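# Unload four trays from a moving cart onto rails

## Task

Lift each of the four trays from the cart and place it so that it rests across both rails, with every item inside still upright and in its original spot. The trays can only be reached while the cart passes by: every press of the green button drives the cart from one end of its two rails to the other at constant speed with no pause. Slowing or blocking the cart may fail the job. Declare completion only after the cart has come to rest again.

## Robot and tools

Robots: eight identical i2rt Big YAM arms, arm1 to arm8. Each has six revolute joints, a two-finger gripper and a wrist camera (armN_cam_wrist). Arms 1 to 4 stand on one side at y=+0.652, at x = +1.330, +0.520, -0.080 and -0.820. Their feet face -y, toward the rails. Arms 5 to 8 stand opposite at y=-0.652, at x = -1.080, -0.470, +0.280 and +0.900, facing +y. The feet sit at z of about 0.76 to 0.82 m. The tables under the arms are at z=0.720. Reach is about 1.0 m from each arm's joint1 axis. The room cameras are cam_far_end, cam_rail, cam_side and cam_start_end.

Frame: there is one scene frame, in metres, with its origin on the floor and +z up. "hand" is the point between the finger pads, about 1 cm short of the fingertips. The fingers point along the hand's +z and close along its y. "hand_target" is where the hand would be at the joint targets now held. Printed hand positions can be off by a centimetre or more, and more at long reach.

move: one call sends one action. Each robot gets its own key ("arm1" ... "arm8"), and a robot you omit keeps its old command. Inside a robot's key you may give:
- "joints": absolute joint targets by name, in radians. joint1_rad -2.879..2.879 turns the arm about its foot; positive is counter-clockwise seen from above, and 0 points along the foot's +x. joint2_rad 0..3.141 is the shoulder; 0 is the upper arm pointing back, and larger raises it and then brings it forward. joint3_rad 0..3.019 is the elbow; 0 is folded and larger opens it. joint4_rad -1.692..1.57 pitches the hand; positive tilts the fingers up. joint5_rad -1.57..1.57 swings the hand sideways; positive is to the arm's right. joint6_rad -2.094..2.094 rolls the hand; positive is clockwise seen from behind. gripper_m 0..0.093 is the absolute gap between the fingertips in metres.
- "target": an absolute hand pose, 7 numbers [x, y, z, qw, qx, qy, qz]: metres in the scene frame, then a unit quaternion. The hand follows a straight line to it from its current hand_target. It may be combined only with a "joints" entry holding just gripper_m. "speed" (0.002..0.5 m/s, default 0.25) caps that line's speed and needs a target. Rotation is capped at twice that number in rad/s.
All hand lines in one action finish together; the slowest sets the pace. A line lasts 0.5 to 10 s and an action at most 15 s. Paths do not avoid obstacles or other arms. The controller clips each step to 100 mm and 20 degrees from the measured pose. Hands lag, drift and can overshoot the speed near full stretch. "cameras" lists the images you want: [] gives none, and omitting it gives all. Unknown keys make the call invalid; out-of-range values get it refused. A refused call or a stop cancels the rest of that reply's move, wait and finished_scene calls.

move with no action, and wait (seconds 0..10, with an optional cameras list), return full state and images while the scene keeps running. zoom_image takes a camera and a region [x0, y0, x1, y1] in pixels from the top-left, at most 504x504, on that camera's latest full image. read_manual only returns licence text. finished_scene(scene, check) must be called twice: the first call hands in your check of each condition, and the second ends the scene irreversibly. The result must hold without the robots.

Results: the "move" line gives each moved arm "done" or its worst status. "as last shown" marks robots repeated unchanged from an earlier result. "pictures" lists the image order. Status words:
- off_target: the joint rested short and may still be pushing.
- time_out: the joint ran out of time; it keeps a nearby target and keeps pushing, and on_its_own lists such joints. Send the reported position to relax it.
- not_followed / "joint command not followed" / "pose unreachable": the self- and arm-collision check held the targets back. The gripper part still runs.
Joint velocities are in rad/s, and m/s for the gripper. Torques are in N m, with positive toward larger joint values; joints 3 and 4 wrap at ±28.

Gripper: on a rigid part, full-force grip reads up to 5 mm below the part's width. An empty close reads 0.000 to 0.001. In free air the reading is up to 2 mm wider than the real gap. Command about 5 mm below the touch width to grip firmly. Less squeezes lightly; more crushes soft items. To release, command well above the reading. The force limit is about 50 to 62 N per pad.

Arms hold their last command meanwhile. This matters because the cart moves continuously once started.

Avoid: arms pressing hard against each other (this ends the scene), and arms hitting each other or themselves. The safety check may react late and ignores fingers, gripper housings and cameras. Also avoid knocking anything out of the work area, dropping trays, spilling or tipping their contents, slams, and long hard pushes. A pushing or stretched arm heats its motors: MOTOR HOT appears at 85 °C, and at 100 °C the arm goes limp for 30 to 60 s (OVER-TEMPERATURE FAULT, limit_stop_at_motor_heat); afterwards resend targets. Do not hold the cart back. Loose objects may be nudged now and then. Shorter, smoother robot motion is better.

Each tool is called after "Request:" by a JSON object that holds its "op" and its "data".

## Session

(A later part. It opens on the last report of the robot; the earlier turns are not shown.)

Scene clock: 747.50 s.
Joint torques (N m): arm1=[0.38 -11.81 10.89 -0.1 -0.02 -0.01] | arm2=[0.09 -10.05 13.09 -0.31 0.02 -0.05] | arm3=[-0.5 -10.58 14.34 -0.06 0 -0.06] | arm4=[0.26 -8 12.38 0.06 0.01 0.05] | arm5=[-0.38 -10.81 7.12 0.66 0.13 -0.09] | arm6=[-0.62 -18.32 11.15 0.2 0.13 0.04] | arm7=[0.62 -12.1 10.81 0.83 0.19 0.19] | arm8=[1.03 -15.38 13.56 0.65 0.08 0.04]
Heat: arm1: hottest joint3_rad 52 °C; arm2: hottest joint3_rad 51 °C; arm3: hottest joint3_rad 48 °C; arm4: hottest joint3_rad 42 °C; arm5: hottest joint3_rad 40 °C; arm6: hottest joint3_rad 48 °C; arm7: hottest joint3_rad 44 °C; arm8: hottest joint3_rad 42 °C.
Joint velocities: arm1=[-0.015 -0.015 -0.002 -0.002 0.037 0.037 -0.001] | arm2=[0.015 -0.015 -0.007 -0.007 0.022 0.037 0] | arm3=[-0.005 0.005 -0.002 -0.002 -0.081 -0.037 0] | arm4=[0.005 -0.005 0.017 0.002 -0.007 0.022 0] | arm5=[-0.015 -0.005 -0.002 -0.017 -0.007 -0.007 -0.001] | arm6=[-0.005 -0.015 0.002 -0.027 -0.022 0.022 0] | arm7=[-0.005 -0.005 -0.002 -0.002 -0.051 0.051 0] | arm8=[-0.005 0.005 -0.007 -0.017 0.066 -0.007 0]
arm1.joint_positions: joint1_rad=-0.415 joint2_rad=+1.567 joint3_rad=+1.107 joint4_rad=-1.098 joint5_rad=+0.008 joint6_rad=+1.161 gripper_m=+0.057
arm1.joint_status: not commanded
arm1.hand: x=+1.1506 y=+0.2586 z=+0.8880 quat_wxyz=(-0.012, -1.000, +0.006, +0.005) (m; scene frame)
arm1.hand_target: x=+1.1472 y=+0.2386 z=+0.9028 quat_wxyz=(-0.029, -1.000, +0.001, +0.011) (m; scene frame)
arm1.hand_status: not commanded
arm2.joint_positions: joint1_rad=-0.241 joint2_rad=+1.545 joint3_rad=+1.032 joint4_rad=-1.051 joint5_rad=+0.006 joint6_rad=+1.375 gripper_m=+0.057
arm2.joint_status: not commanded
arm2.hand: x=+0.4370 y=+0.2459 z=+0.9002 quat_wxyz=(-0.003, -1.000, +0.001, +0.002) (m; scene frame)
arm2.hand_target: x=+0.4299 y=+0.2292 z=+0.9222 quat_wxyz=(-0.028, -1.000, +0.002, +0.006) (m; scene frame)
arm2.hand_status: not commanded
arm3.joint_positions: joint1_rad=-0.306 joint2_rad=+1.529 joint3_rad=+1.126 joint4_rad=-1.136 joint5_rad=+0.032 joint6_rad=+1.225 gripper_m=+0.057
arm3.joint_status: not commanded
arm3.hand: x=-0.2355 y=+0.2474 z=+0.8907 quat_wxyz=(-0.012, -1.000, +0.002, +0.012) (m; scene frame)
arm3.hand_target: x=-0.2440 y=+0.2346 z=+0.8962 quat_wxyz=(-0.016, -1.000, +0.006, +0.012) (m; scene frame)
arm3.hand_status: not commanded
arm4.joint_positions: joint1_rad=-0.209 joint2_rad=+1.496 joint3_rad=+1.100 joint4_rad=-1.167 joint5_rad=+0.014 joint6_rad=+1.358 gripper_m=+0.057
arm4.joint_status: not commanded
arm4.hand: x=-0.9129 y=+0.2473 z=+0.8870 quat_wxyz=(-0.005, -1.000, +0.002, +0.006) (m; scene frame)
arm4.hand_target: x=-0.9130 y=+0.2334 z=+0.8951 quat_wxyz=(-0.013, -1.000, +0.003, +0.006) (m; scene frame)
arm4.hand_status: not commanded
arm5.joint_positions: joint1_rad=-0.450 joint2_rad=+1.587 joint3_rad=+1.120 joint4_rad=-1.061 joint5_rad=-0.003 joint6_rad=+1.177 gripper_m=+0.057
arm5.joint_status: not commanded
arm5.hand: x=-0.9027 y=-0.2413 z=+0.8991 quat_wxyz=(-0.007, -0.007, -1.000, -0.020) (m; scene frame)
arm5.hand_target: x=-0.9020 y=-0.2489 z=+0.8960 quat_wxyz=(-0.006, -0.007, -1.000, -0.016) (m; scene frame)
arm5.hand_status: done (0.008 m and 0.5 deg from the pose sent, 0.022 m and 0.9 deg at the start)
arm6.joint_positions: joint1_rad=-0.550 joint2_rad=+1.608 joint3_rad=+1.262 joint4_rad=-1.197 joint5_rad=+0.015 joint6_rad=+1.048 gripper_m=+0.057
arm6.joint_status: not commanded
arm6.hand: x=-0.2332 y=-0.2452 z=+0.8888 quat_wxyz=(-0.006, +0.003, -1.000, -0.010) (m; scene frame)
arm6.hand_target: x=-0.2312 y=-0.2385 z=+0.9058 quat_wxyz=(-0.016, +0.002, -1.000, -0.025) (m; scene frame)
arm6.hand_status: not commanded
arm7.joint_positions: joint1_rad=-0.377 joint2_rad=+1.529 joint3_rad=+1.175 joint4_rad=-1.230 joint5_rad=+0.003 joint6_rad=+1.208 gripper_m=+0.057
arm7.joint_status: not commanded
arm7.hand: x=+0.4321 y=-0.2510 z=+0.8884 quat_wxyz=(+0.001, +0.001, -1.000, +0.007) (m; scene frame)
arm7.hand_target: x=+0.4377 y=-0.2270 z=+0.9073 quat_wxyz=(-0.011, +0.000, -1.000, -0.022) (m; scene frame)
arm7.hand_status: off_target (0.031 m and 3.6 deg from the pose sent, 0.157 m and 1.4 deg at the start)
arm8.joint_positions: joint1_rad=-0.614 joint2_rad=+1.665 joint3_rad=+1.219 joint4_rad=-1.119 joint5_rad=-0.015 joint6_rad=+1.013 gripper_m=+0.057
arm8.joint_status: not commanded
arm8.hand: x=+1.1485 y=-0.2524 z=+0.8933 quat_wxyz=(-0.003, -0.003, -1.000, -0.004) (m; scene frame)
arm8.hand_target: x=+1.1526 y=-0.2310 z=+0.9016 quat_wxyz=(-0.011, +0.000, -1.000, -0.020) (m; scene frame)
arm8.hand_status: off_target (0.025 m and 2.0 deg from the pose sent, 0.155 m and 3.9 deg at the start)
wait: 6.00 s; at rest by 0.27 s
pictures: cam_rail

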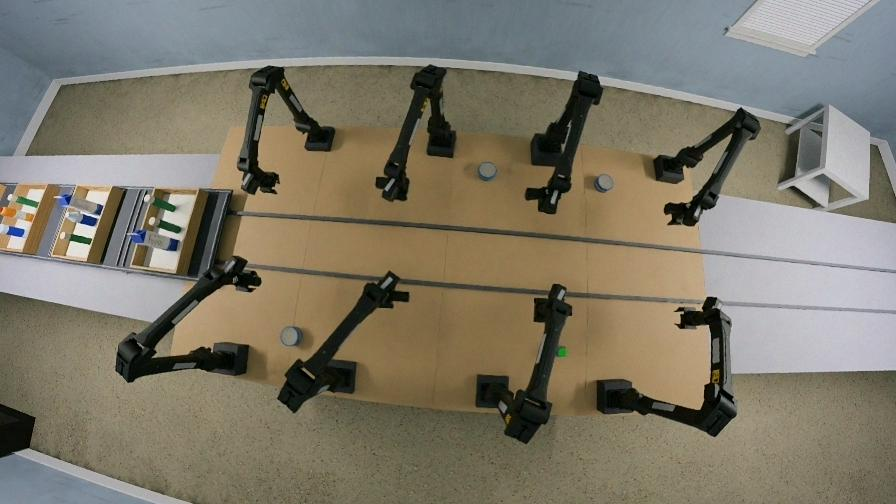

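Request:
{"op": "wait", "data": {"seconds": 0.1, "cameras": []}}

Scene clock: 766.27 s.
Joint torques (N m): arm1=[-1.03 -10.75 10.54 -0.16 -0.03 -0.01] | arm2=[-0.32 -10.23 13.15 -0.29 0.04 -0.08] | arm3=[-0.5 -10.64 14.34 -0.09 0 -0.06] | arm4=[0.56 -7.88 12.4 0.06 0.04 0.05] | arm5=[-0.79 -10.64 7.06 0.69 0.09 -0.09] | arm6=[-0.62 -18.43 11.17 0.17 0.13 0.04] | arm7=[0.62 -12.04 10.78 0.81 0.18 0.19] | arm8=[1.08 -15.44 13.55 0.66 0.09 0.03]
Heat: arm1: hottest joint3_rad 52 °C; arm2: hottest joint3_rad 51 °C; arm3: hottest joint3_rad 48 °C; arm4: hottest joint3_rad 42 °C; arm5: hottest joint3_rad 40 °C; arm6: hottest joint3_rad 48 °C; arm7: hottest joint3_rad 45 °C; arm8: hottest joint3_rad 43 °C.
Joint velocities: arm1=[0.015 0.005 0.002 0.007 0.051 -0.007 0] | arm2=[0.015 0.005 -0.012 0.017 0.066 -0.051 0] | arm3=[-0.005 -0.024 0.002 0.007 0.007 -0.037 0.001] | arm4=[-0.015 0.005 0.007 -0.007 0.007 0.022 -0.001] | arm5=[-0.015 -0.005 -0.007 -0.002 -0.11 -0.051 0] | arm6=[-0.005 0.005 -0.022 -0.012 0.037 -0.051 0.001] | arm7=[-0.005 -0.005 -0.002 -0.027 -0.037 0.066 -0.001] | arm8=[-0.015 0.015 0.002 -0.002 -0.022 0.022 0.001]
arm1.joint_positions: joint1_rad=-0.415 joint2_rad=+1.567 joint3_rad=+1.107 joint4_rad=-1.098 joint5_rad=+0.008 joint6_rad=+1.161 gripper_m=+0.057
arm1.joint_status: not commanded
arm1.hand: x=+1.1506 y=+0.2586 z=+0.8880 quat_wxyz=(-0.012, -1.000, +0.006, +0.005) (m; scene frame)
arm1.hand_target: x=+1.1472 y=+0.2386 z=+0.9028 quat_wxyz=(-0.029, -1.000, +0.001, +0.011) (m; scene frame)
arm1.hand_status: not commanded
arm2.joint_positions: joint1_rad=-0.241 joint2_rad=+1.545 joint3_rad=+1.032 joint4_rad=-1.051 joint5_rad=+0.006 joint6_rad=+1.375 gripper_m=+0.057
arm2.joint_status: not commanded
arm2.hand: x=+0.4370 y=+0.2459 z=+0.9002 quat_wxyz=(-0.003, -1.000, +0.001, +0.002) (m; scene frame)
arm2.hand_target: x=+0.4299 y=+0.2292 z=+0.9222 quat_wxyz=(-0.028, -1.000, +0.002, +0.006) (m; scene frame)
arm2.hand_status: not commanded
arm3.joint_positions: joint1_rad=-0.306 joint2_rad=+1.529 joint3_rad=+1.126 joint4_rad=-1.136 joint5_rad=+0.032 joint6_rad=+1.225 gripper_m=+0.057
arm3.joint_status: not commanded
arm3.hand: x=-0.2355 y=+0.2474 z=+0.8907 quat_wxyz=(-0.012, -1.000, +0.002, +0.012) (m; scene frame)
arm3.hand_target: x=-0.2440 y=+0.2346 z=+0.8962 quat_wxyz=(-0.016, -1.000, +0.006, +0.012) (m; scene frame)
arm3.hand_status: not commanded
arm4.joint_positions: joint1_rad=-0.209 joint2_rad=+1.496 joint3_rad=+1.100 joint4_rad=-1.167 joint5_rad=+0.014 joint6_rad=+1.358 gripper_m=+0.057
arm4.joint_status: not commanded
arm4.hand: x=-0.9129 y=+0.2473 z=+0.8870 quat_wxyz=(-0.005, -1.000, +0.002, +0.006) (m; scene frame)
arm4.hand_target: x=-0.9130 y=+0.2334 z=+0.8951 quat_wxyz=(-0.013, -1.000, +0.003, +0.006) (m; scene frame)
arm4.hand_status: not commanded
arm5.joint_positions: joint1_rad=-0.450 joint2_rad=+1.587 joint3_rad=+1.120 joint4_rad=-1.061 joint5_rad=-0.003 joint6_rad=+1.177 gripper_m=+0.057
arm5.joint_status: not commanded
arm5.hand: x=-0.9027 y=-0.2413 z=+0.8991 quat_wxyz=(-0.007, -0.007, -1.000, -0.020) (m; scene frame)
arm5.hand_target: x=-0.9020 y=-0.2489 z=+0.8960 quat_wxyz=(-0.006, -0.007, -1.000, -0.016) (m; scene frame)
arm5.hand_status: done (0.008 m and 0.5 deg from the pose sent, 0.022 m and 0.9 deg at the start)
arm6.joint_positions: joint1_rad=-0.550 joint2_rad=+1.608 joint3_rad=+1.262 joint4_rad=-1.197 joint5_rad=+0.015 joint6_rad=+1.048 gripper_m=+0.057
arm6.joint_status: not commanded
arm6.hand: x=-0.2332 y=-0.2452 z=+0.8888 quat_wxyz=(-0.006, +0.003, -1.000, -0.010) (m; scene frame)
arm6.hand_target: x=-0.2312 y=-0.2385 z=+0.9058 quat_wxyz=(-0.016, +0.002, -1.000, -0.025) (m; scene frame)
arm6.hand_status: not commanded
arm7.joint_positions: joint1_rad=-0.377 joint2_rad=+1.529 joint3_rad=+1.175 joint4_rad=-1.230 joint5_rad=+0.003 joint6_rad=+1.208 gripper_m=+0.057
arm7.joint_status: not commanded
arm7.hand: x=+0.4321 y=-0.2510 z=+0.8884 quat_wxyz=(+0.001, +0.001, -1.000, +0.007) (m; scene frame)
arm7.hand_target: x=+0.4377 y=-0.2270 z=+0.9073 quat_wxyz=(-0.011, +0.000, -1.000, -0.022) (m; scene frame)
arm7.hand_status: off_target (0.031 m and 3.6 deg from the pose sent, 0.157 m and 1.4 deg at the start)
arm8.joint_positions: joint1_rad=-0.614 joint2_rad=+1.665 joint3_rad=+1.219 joint4_rad=-1.119 joint5_rad=-0.015 joint6_rad=+1.013 gripper_m=+0.057
arm8.joint_status: not commanded
arm8.hand: x=+1.1485 y=-0.2524 z=+0.8933 quat_wxyz=(-0.003, -0.003, -1.000, -0.004) (m; scene frame)
arm8.hand_target: x=+1.1526 y=-0.2310 z=+0.9016 quat_wxyz=(-0.011, +0.000, -1.000, -0.020) (m; scene frame)
arm8.hand_status: off_target (0.025 m and 2.0 deg from the pose sent, 0.155 m and 3.9 deg at the start)
wait: 0.10 s; at rest from the start
pictures: none
No camera images: "cameras" was empty.

Request:
{"op": "wait", "data": {"seconds": 10, "cameras": []}}

Request:
{"op": "wait", "data": {"seconds": 10, "cameras": []}}

Request:
{"op": "wait", "data": {"seconds": 7, "cameras": ["cam_rail"]}}

Scene clock: 780.37 s.
Joint torques (N m): arm1=[0.26 -11.75 10.76 -0.29 0.01 -0.05] | arm2=[-0.26 -9.93 13.09 -0.35 0.08 -0.06] | arm3=[-0.5 -10.58 14.34 -0.09 0 -0.06] | arm4=[0.38 -7.94 12.44 0.13 0.03 0.04] | arm5=[-1.03 -10.46 7.15 0.73 0.09 -0.11] | arm6=[-0.62 -18.43 11.18 0.18 0.13 0.04] | arm7=[0.56 -12.1 10.8 0.83 0.19 0.19] | arm8=[1.08 -15.38 13.57 0.64 0.07 0.02]
Heat: arm1: hottest joint3_rad 53 °C; arm2: hottest joint3_rad 51 °C; arm3: hottest joint3_rad 48 °C; arm4: hottest joint3_rad 42 °C; arm5: hottest joint3_rad 40 °C; arm6: hottest joint3_rad 48 °C; arm7: hottest joint3_rad 45 °C; arm8: hottest joint3_rad 43 °C.
Joint velocities: arm1=[-0.015 -0.015 0.002 -0.032 -0.022 -0.037 -0.001] | arm2=[-0.005 -0.005 0.012 -0.012 0.037 0.051 0] | arm3=[0.005 0.005 -0.007 0.012 -0.022 -0.051 0] | arm4=[-0.005 -0.015 0.002 0.007 0.022 0.022 0] | arm5=[0.005 0.015 -0.012 -0.007 0.007 -0.037 0] | arm6=[-0.005 -0.015 -0.012 0.002 -0.022 -0.007 0] | arm7=[0.015 -0.005 -0.022 -0.002 0.037 0.037 0.001] | arm8=[-0.005 -0.005 -0.022 -0.012 -0.037 -0.022 -0.001]
arm1.joint_positions: joint1_rad=-0.415 joint2_rad=+1.567 joint3_rad=+1.107 joint4_rad=-1.098 joint5_rad=+0.008 joint6_rad=+1.161 gripper_m=+0.057
arm1.joint_status: not commanded
arm1.hand: x=+1.1506 y=+0.2586 z=+0.8880 quat_wxyz=(-0.012, -1.000, +0.006, +0.005) (m; scene frame)
arm1.hand_target: x=+1.1472 y=+0.2386 z=+0.9028 quat_wxyz=(-0.029, -1.000, +0.001, +0.011) (m; scene frame)
arm1.hand_status: not commanded
arm2.joint_positions: joint1_rad=-0.241 joint2_rad=+1.545 joint3_rad=+1.032 joint4_rad=-1.051 joint5_rad=+0.006 joint6_rad=+1.375 gripper_m=+0.057
arm2.joint_status: not commanded
arm2.hand: x=+0.4370 y=+0.2459 z=+0.9002 quat_wxyz=(-0.003, -1.000, +0.001, +0.002) (m; scene frame)
arm2.hand_target: x=+0.4299 y=+0.2292 z=+0.9222 quat_wxyz=(-0.028, -1.000, +0.002, +0.006) (m; scene frame)
arm2.hand_status: not commanded
arm3.joint_positions: joint1_rad=-0.306 joint2_rad=+1.529 joint3_rad=+1.126 joint4_rad=-1.136 joint5_rad=+0.032 joint6_rad=+1.225 gripper_m=+0.057
arm3.joint_status: not commanded
arm3.hand: x=-0.2355 y=+0.2474 z=+0.8907 quat_wxyz=(-0.012, -1.000, +0.002, +0.012) (m; scene frame)
arm3.hand_target: x=-0.2440 y=+0.2346 z=+0.8962 quat_wxyz=(-0.016, -1.000, +0.006, +0.012) (m; scene frame)
arm3.hand_status: not commanded
arm4.joint_positions: joint1_rad=-0.209 joint2_rad=+1.496 joint3_rad=+1.100 joint4_rad=-1.167 joint5_rad=+0.014 joint6_rad=+1.358 gripper_m=+0.057
arm4.joint_status: not commanded
arm4.hand: x=-0.9129 y=+0.2473 z=+0.8870 quat_wxyz=(-0.005, -1.000, +0.002, +0.006) (m; scene frame)
arm4.hand_target: x=-0.9130 y=+0.2334 z=+0.8951 quat_wxyz=(-0.013, -1.000, +0.003, +0.006) (m; scene frame)
arm4.hand_status: not commanded
arm5.joint_positions: joint1_rad=-0.450 joint2_rad=+1.587 joint3_rad=+1.120 joint4_rad=-1.061 joint5_rad=-0.003 joint6_rad=+1.177 gripper_m=+0.057
arm5.joint_status: not commanded
arm5.hand: x=-0.9027 y=-0.2413 z=+0.8991 quat_wxyz=(-0.007, -0.007, -1.000, -0.020) (m; scene frame)
arm5.hand_target: x=-0.9020 y=-0.2489 z=+0.8960 quat_wxyz=(-0.006, -0.007, -1.000, -0.016) (m; scene frame)
arm5.hand_status: done (0.008 m and 0.5 deg from the pose sent, 0.022 m and 0.9 deg at the start)
arm6.joint_positions: joint1_rad=-0.550 joint2_rad=+1.608 joint3_rad=+1.262 joint4_rad=-1.197 joint5_rad=+0.015 joint6_rad=+1.048 gripper_m=+0.057
arm6.joint_status: not commanded
arm6.hand: x=-0.2332 y=-0.2452 z=+0.8888 quat_wxyz=(-0.006, +0.003, -1.000, -0.010) (m; scene frame)
arm6.hand_target: x=-0.2312 y=-0.2385 z=+0.9058 quat_wxyz=(-0.016, +0.002, -1.000, -0.025) (m; scene frame)
arm6.hand_status: not commanded
arm7.joint_positions: joint1_rad=-0.377 joint2_rad=+1.529 joint3_rad=+1.175 joint4_rad=-1.230 joint5_rad=+0.003 joint6_rad=+1.208 gripper_m=+0.057
arm7.joint_status: not commanded
arm7.hand: x=+0.4321 y=-0.2510 z=+0.8884 quat_wxyz=(+0.001, +0.001, -1.000, +0.007) (m; scene frame)
arm7.hand_target: x=+0.4377 y=-0.2270 z=+0.9073 quat_wxyz=(-0.011, +0.000, -1.000, -0.022) (m; scene frame)
arm7.hand_status: off_target (0.031 m and 3.6 deg from the pose sent, 0.157 m and 1.4 deg at the start)
arm8.joint_positions: joint1_rad=-0.614 joint2_rad=+1.665 joint3_rad=+1.219 joint4_rad=-1.119 joint5_rad=-0.015 joint6_rad=+1.013 gripper_m=+0.057
arm8.joint_status: not commanded
arm8.hand: x=+1.1485 y=-0.2524 z=+0.8933 quat_wxyz=(-0.003, -0.003, -1.000, -0.004) (m; scene frame)
arm8.hand_target: x=+1.1526 y=-0.2310 z=+0.9016 quat_wxyz=(-0.011, +0.000, -1.000, -0.020) (m; scene frame)
arm8.hand_status: off_target (0.025 m and 2.0 deg from the pose sent, 0.155 m and 3.9 deg at the start)
wait: 10.00 s; at rest from the start
pictures: none
No camera images: "cameras" was empty.

Scene clock: 790.37 s.
Joint torques (N m): arm1=[-0.21 -11.69 10.84 -0.25 -0.02 -0.03] | arm2=[-0.09 -10.17 13.18 -0.21 0.04 -0.05] | arm3=[-0.5 -10.58 14.34 -0.08 0 -0.06] | arm4=[0.44 -7.71 12.34 0.09 0.02 0.06] | arm5=[-0.26 -10.4 7.09 0.83 0.13 -0.08] | arm6=[-0.56 -18.43 11.17 0.2 0.13 0.04] | arm7=[0.62 -12.1 10.82 0.8 0.19 0.18] | arm8=[1.03 -15.15 13.59 0.68 0.07 0.04]
Heat: arm1: hottest joint3_rad 53 °C; arm2: hottest joint3_rad 51 °C; arm3: hottest joint3_rad 48 °C; arm4: hottest joint3_rad 42 °C; arm5: hottest joint3_rad 40 °C; arm6: hottest joint3_rad 48 °C; arm7: hottest joint3_rad 46 °C; arm8: hottest joint3_rad 44 °C.
Joint velocities: arm1=[0.005 -0.005 -0.002 -0.002 -0.066 0.051 -0.001] | arm2=[-0.005 -0.015 0.002 -0.012 -0.007 0.007 0] | arm3=[-0.015 0.015 -0.007 -0.007 0.022 0.037 0] | arm4=[-0.015 -0.005 0.012 0.002 0.051 -0.066 -0.001] | arm5=[-0.005 0.005 -0.007 0.007 -0.037 -0.007 -0.002] | arm6=[-0.005 -0.005 0.002 -0.012 0.007 -0.066 0] | arm7=[-0.015 -0.024 -0.007 -0.007 -0.037 0.007 0] | arm8=[-0.005 -0.005 -0.022 0.002 0.037 0.007 -0.002]
arm1.joint_positions: joint1_rad=-0.415 joint2_rad=+1.567 joint3_rad=+1.107 joint4_rad=-1.098 joint5_rad=+0.008 joint6_rad=+1.161 gripper_m=+0.057
arm1.joint_status: not commanded
arm1.hand: x=+1.1506 y=+0.2586 z=+0.8880 quat_wxyz=(-0.012, -1.000, +0.006, +0.005) (m; scene frame)
arm1.hand_target: x=+1.1472 y=+0.2386 z=+0.9028 quat_wxyz=(-0.029, -1.000, +0.001, +0.011) (m; scene frame)
arm1.hand_status: not commanded
arm2.joint_positions: joint1_rad=-0.241 joint2_rad=+1.545 joint3_rad=+1.032 joint4_rad=-1.051 joint5_rad=+0.006 joint6_rad=+1.375 gripper_m=+0.057
arm2.joint_status: not commanded
arm2.hand: x=+0.4370 y=+0.2459 z=+0.9002 quat_wxyz=(-0.003, -1.000, +0.001, +0.002) (m; scene frame)
arm2.hand_target: x=+0.4299 y=+0.2292 z=+0.9222 quat_wxyz=(-0.028, -1.000, +0.002, +0.006) (m; scene frame)
arm2.hand_status: not commanded
arm3.joint_positions: joint1_rad=-0.306 joint2_rad=+1.529 joint3_rad=+1.126 joint4_rad=-1.136 joint5_rad=+0.032 joint6_rad=+1.225 gripper_m=+0.057
arm3.joint_status: not commanded
arm3.hand: x=-0.2355 y=+0.2474 z=+0.8907 quat_wxyz=(-0.012, -1.000, +0.002, +0.012) (m; scene frame)
arm3.hand_target: x=-0.2440 y=+0.2346 z=+0.8962 quat_wxyz=(-0.016, -1.000, +0.006, +0.012) (m; scene frame)
arm3.hand_status: not commanded
arm4.joint_positions: joint1_rad=-0.209 joint2_rad=+1.496 joint3_rad=+1.100 joint4_rad=-1.167 joint5_rad=+0.014 joint6_rad=+1.358 gripper_m=+0.057
arm4.joint_status: not commanded
arm4.hand: x=-0.9129 y=+0.2473 z=+0.8870 quat_wxyz=(-0.005, -1.000, +0.002, +0.006) (m; scene frame)
arm4.hand_target: x=-0.9130 y=+0.2334 z=+0.8951 quat_wxyz=(-0.013, -1.000, +0.003, +0.006) (m; scene frame)
arm4.hand_status: not commanded
arm5.joint_positions: joint1_rad=-0.450 joint2_rad=+1.587 joint3_rad=+1.120 joint4_rad=-1.061 joint5_rad=-0.003 joint6_rad=+1.177 gripper_m=+0.057
arm5.joint_status: not commanded
arm5.hand: x=-0.9027 y=-0.2413 z=+0.8991 quat_wxyz=(-0.007, -0.007, -1.000, -0.020) (m; scene frame)
arm5.hand_target: x=-0.9020 y=-0.2489 z=+0.8960 quat_wxyz=(-0.006, -0.007, -1.000, -0.016) (m; scene frame)
arm5.hand_status: done (0.008 m and 0.5 deg from the pose sent, 0.022 m and 0.9 deg at the start)
arm6.joint_positions: joint1_rad=-0.550 joint2_rad=+1.608 joint3_rad=+1.262 joint4_rad=-1.197 joint5_rad=+0.015 joint6_rad=+1.048 gripper_m=+0.057
arm6.joint_status: not commanded
arm6.hand: x=-0.2332 y=-0.2452 z=+0.8888 quat_wxyz=(-0.006, +0.003, -1.000, -0.010) (m; scene frame)
arm6.hand_target: x=-0.2312 y=-0.2385 z=+0.9058 quat_wxyz=(-0.016, +0.002, -1.000, -0.025) (m; scene frame)
arm6.hand_status: not commanded
arm7.joint_positions: joint1_rad=-0.377 joint2_rad=+1.529 joint3_rad=+1.175 joint4_rad=-1.230 joint5_rad=+0.003 joint6_rad=+1.208 gripper_m=+0.057
arm7.joint_status: not commanded
arm7.hand: x=+0.4321 y=-0.2510 z=+0.8884 quat_wxyz=(+0.001, +0.001, -1.000, +0.007) (m; scene frame)
arm7.hand_target: x=+0.4377 y=-0.2270 z=+0.9073 quat_wxyz=(-0.011, +0.000, -1.000, -0.022) (m; scene frame)
arm7.hand_status: off_target (0.031 m and 3.6 deg from the pose sent, 0.157 m and 1.4 deg at the start)
arm8.joint_positions: joint1_rad=-0.614 joint2_rad=+1.665 joint3_rad=+1.219 joint4_rad=-1.119 joint5_rad=-0.015 joint6_rad=+1.013 gripper_m=+0.057
arm8.joint_status: not commanded
arm8.hand: x=+1.1485 y=-0.2524 z=+0.8933 quat_wxyz=(-0.003, -0.003, -1.000, -0.004) (m; scene frame)
arm8.hand_target: x=+1.1526 y=-0.2310 z=+0.9016 quat_wxyz=(-0.011, +0.000, -1.000, -0.020) (m; scene frame)
arm8.hand_status: off_target (0.025 m and 2.0 deg from the pose sent, 0.155 m and 3.9 deg at the start)
wait: 10.00 s; at rest by 0.27 s
pictures: none
No camera images: "cameras" was empty.

Scene clock: 797.37 s.
Joint torques (N m): arm1=[-0.38 -11.75 10.88 -0.17 0.01 -0.02] | arm2=[-0.62 -10.4 13.12 -0.29 0.05 -0.09] | arm3=[-0.5 -10.58 14.32 -0.08 0 -0.06] | arm4=[0.15 -7.88 12.41 0.12 0.02 0.04] | arm5=[-0.79 -11.34 7.13 0.85 0.11 -0.09] | arm6=[-0.56 -18.37 11.18 0.16 0.13 0.03] | arm7=[0.62 -12.04 10.8 0.84 0.19 0.18] | arm8=[1.14 -15.27 13.53 0.62 0.07 0.04]
Heat: arm1: hottest joint3_rad 53 °C; arm2: hottest joint3_rad 51 °C; arm3: hottest joint3_rad 48 °C; arm4: hottest joint3_rad 42 °C; arm5: hottest joint3_rad 40 °C; arm6: hottest joint3_rad 48 °C; arm7: hottest joint3_rad 46 °C; arm8: hottest joint3_rad 44 °C.
Joint velocities: arm1=[-0.015 -0.015 -0.007 -0.007 0.051 -0.007 -0.001] | arm2=[-0.005 0.015 0.002 0.012 -0.081 0.007 0] | arm3=[-0.005 0.005 -0.032 -0.012 0.007 0.095 0] | arm4=[0.005 -0.005 0.017 0.012 0.022 -0.007 0] | arm5=[-0.015 -0.005 0.012 -0.017 0.022 0.022 0.001] | arm6=[0.005 0.005 -0.017 -0.012 -0.022 -0.022 -0.001] | arm7=[-0.015 -0.005 -0.012 -0.002 -0.037 -0.007 -0.001] | arm8=[-0.005 0.005 0.017 -0.012 0.037 -0.037 0]
arm1.joint_positions: joint1_rad=-0.415 joint2_rad=+1.567 joint3_rad=+1.107 joint4_rad=-1.098 joint5_rad=+0.008 joint6_rad=+1.161 gripper_m=+0.057
arm1.joint_status: not commanded
arm1.hand: x=+1.1506 y=+0.2586 z=+0.8880 quat_wxyz=(-0.012, -1.000, +0.006, +0.005) (m; scene frame)
arm1.hand_target: x=+1.1472 y=+0.2386 z=+0.9028 quat_wxyz=(-0.029, -1.000, +0.001, +0.011) (m; scene frame)
arm1.hand_status: not commanded
arm2.joint_positions: joint1_rad=-0.241 joint2_rad=+1.545 joint3_rad=+1.032 joint4_rad=-1.051 joint5_rad=+0.006 joint6_rad=+1.375 gripper_m=+0.057
arm2.joint_status: not commanded
arm2.hand: x=+0.4370 y=+0.2459 z=+0.9002 quat_wxyz=(-0.003, -1.000, +0.001, +0.002) (m; scene frame)
arm2.hand_target: x=+0.4299 y=+0.2292 z=+0.9222 quat_wxyz=(-0.028, -1.000, +0.002, +0.006) (m; scene frame)
arm2.hand_status: not commanded
arm3.joint_positions: joint1_rad=-0.306 joint2_rad=+1.529 joint3_rad=+1.126 joint4_rad=-1.136 joint5_rad=+0.032 joint6_rad=+1.225 gripper_m=+0.057
arm3.joint_status: not commanded
arm3.hand: x=-0.2355 y=+0.2474 z=+0.8907 quat_wxyz=(-0.012, -1.000, +0.002, +0.012) (m; scene frame)
arm3.hand_target: x=-0.2440 y=+0.2346 z=+0.8962 quat_wxyz=(-0.016, -1.000, +0.006, +0.012) (m; scene frame)
arm3.hand_status: not commanded
arm4.joint_positions: joint1_rad=-0.209 joint2_rad=+1.496 joint3_rad=+1.100 joint4_rad=-1.167 joint5_rad=+0.014 joint6_rad=+1.358 gripper_m=+0.057
arm4.joint_status: not commanded
arm4.hand: x=-0.9129 y=+0.2473 z=+0.8870 quat_wxyz=(-0.005, -1.000, +0.002, +0.006) (m; scene frame)
arm4.hand_target: x=-0.9130 y=+0.2334 z=+0.8951 quat_wxyz=(-0.013, -1.000, +0.003, +0.006) (m; scene frame)
arm4.hand_status: not commanded
arm5.joint_positions: joint1_rad=-0.450 joint2_rad=+1.587 joint3_rad=+1.120 joint4_rad=-1.061 joint5_rad=-0.003 joint6_rad=+1.177 gripper_m=+0.057
arm5.joint_status: not commanded
arm5.hand: x=-0.9027 y=-0.2413 z=+0.8991 quat_wxyz=(-0.007, -0.007, -1.000, -0.020) (m; scene frame)
arm5.hand_target: x=-0.9020 y=-0.2489 z=+0.8960 quat_wxyz=(-0.006, -0.007, -1.000, -0.016) (m; scene frame)
arm5.hand_status: done (0.008 m and 0.5 deg from the pose sent, 0.022 m and 0.9 deg at the start)
arm6.joint_positions: joint1_rad=-0.550 joint2_rad=+1.608 joint3_rad=+1.262 joint4_rad=-1.197 joint5_rad=+0.015 joint6_rad=+1.048 gripper_m=+0.057
arm6.joint_status: not commanded
arm6.hand: x=-0.2332 y=-0.2452 z=+0.8888 quat_wxyz=(-0.006, +0.003, -1.000, -0.010) (m; scene frame)
arm6.hand_target: x=-0.2312 y=-0.2385 z=+0.9058 quat_wxyz=(-0.016, +0.002, -1.000, -0.025) (m; scene frame)
arm6.hand_status: not commanded
arm7.joint_positions: joint1_rad=-0.377 joint2_rad=+1.529 joint3_rad=+1.175 joint4_rad=-1.230 joint5_rad=+0.003 joint6_rad=+1.208 gripper_m=+0.057
arm7.joint_status: not commanded
arm7.hand: x=+0.4321 y=-0.2510 z=+0.8884 quat_wxyz=(+0.001, +0.001, -1.000, +0.007) (m; scene frame)
arm7.hand_target: x=+0.4377 y=-0.2270 z=+0.9073 quat_wxyz=(-0.011, +0.000, -1.000, -0.022) (m; scene frame)
arm7.hand_status: off_target (0.031 m and 3.6 deg from the pose sent, 0.157 m and 1.4 deg at the start)
arm8.joint_positions: joint1_rad=-0.614 joint2_rad=+1.665 joint3_rad=+1.219 joint4_rad=-1.119 joint5_rad=-0.015 joint6_rad=+1.013 gripper_m=+0.057
arm8.joint_status: not commanded
arm8.hand: x=+1.1485 y=-0.2524 z=+0.8933 quat_wxyz=(-0.003, -0.003, -1.000, -0.004) (m; scene frame)
arm8.hand_target: x=+1.1526 y=-0.2310 z=+0.9016 quat_wxyz=(-0.011, +0.000, -1.000, -0.020) (m; scene frame)
arm8.hand_status: off_target (0.025 m and 2.0 deg from the pose sent, 0.155 m and 3.9 deg at the start)
wait: 7.00 s; at rest by 0.27 s
pictures: cam_rail

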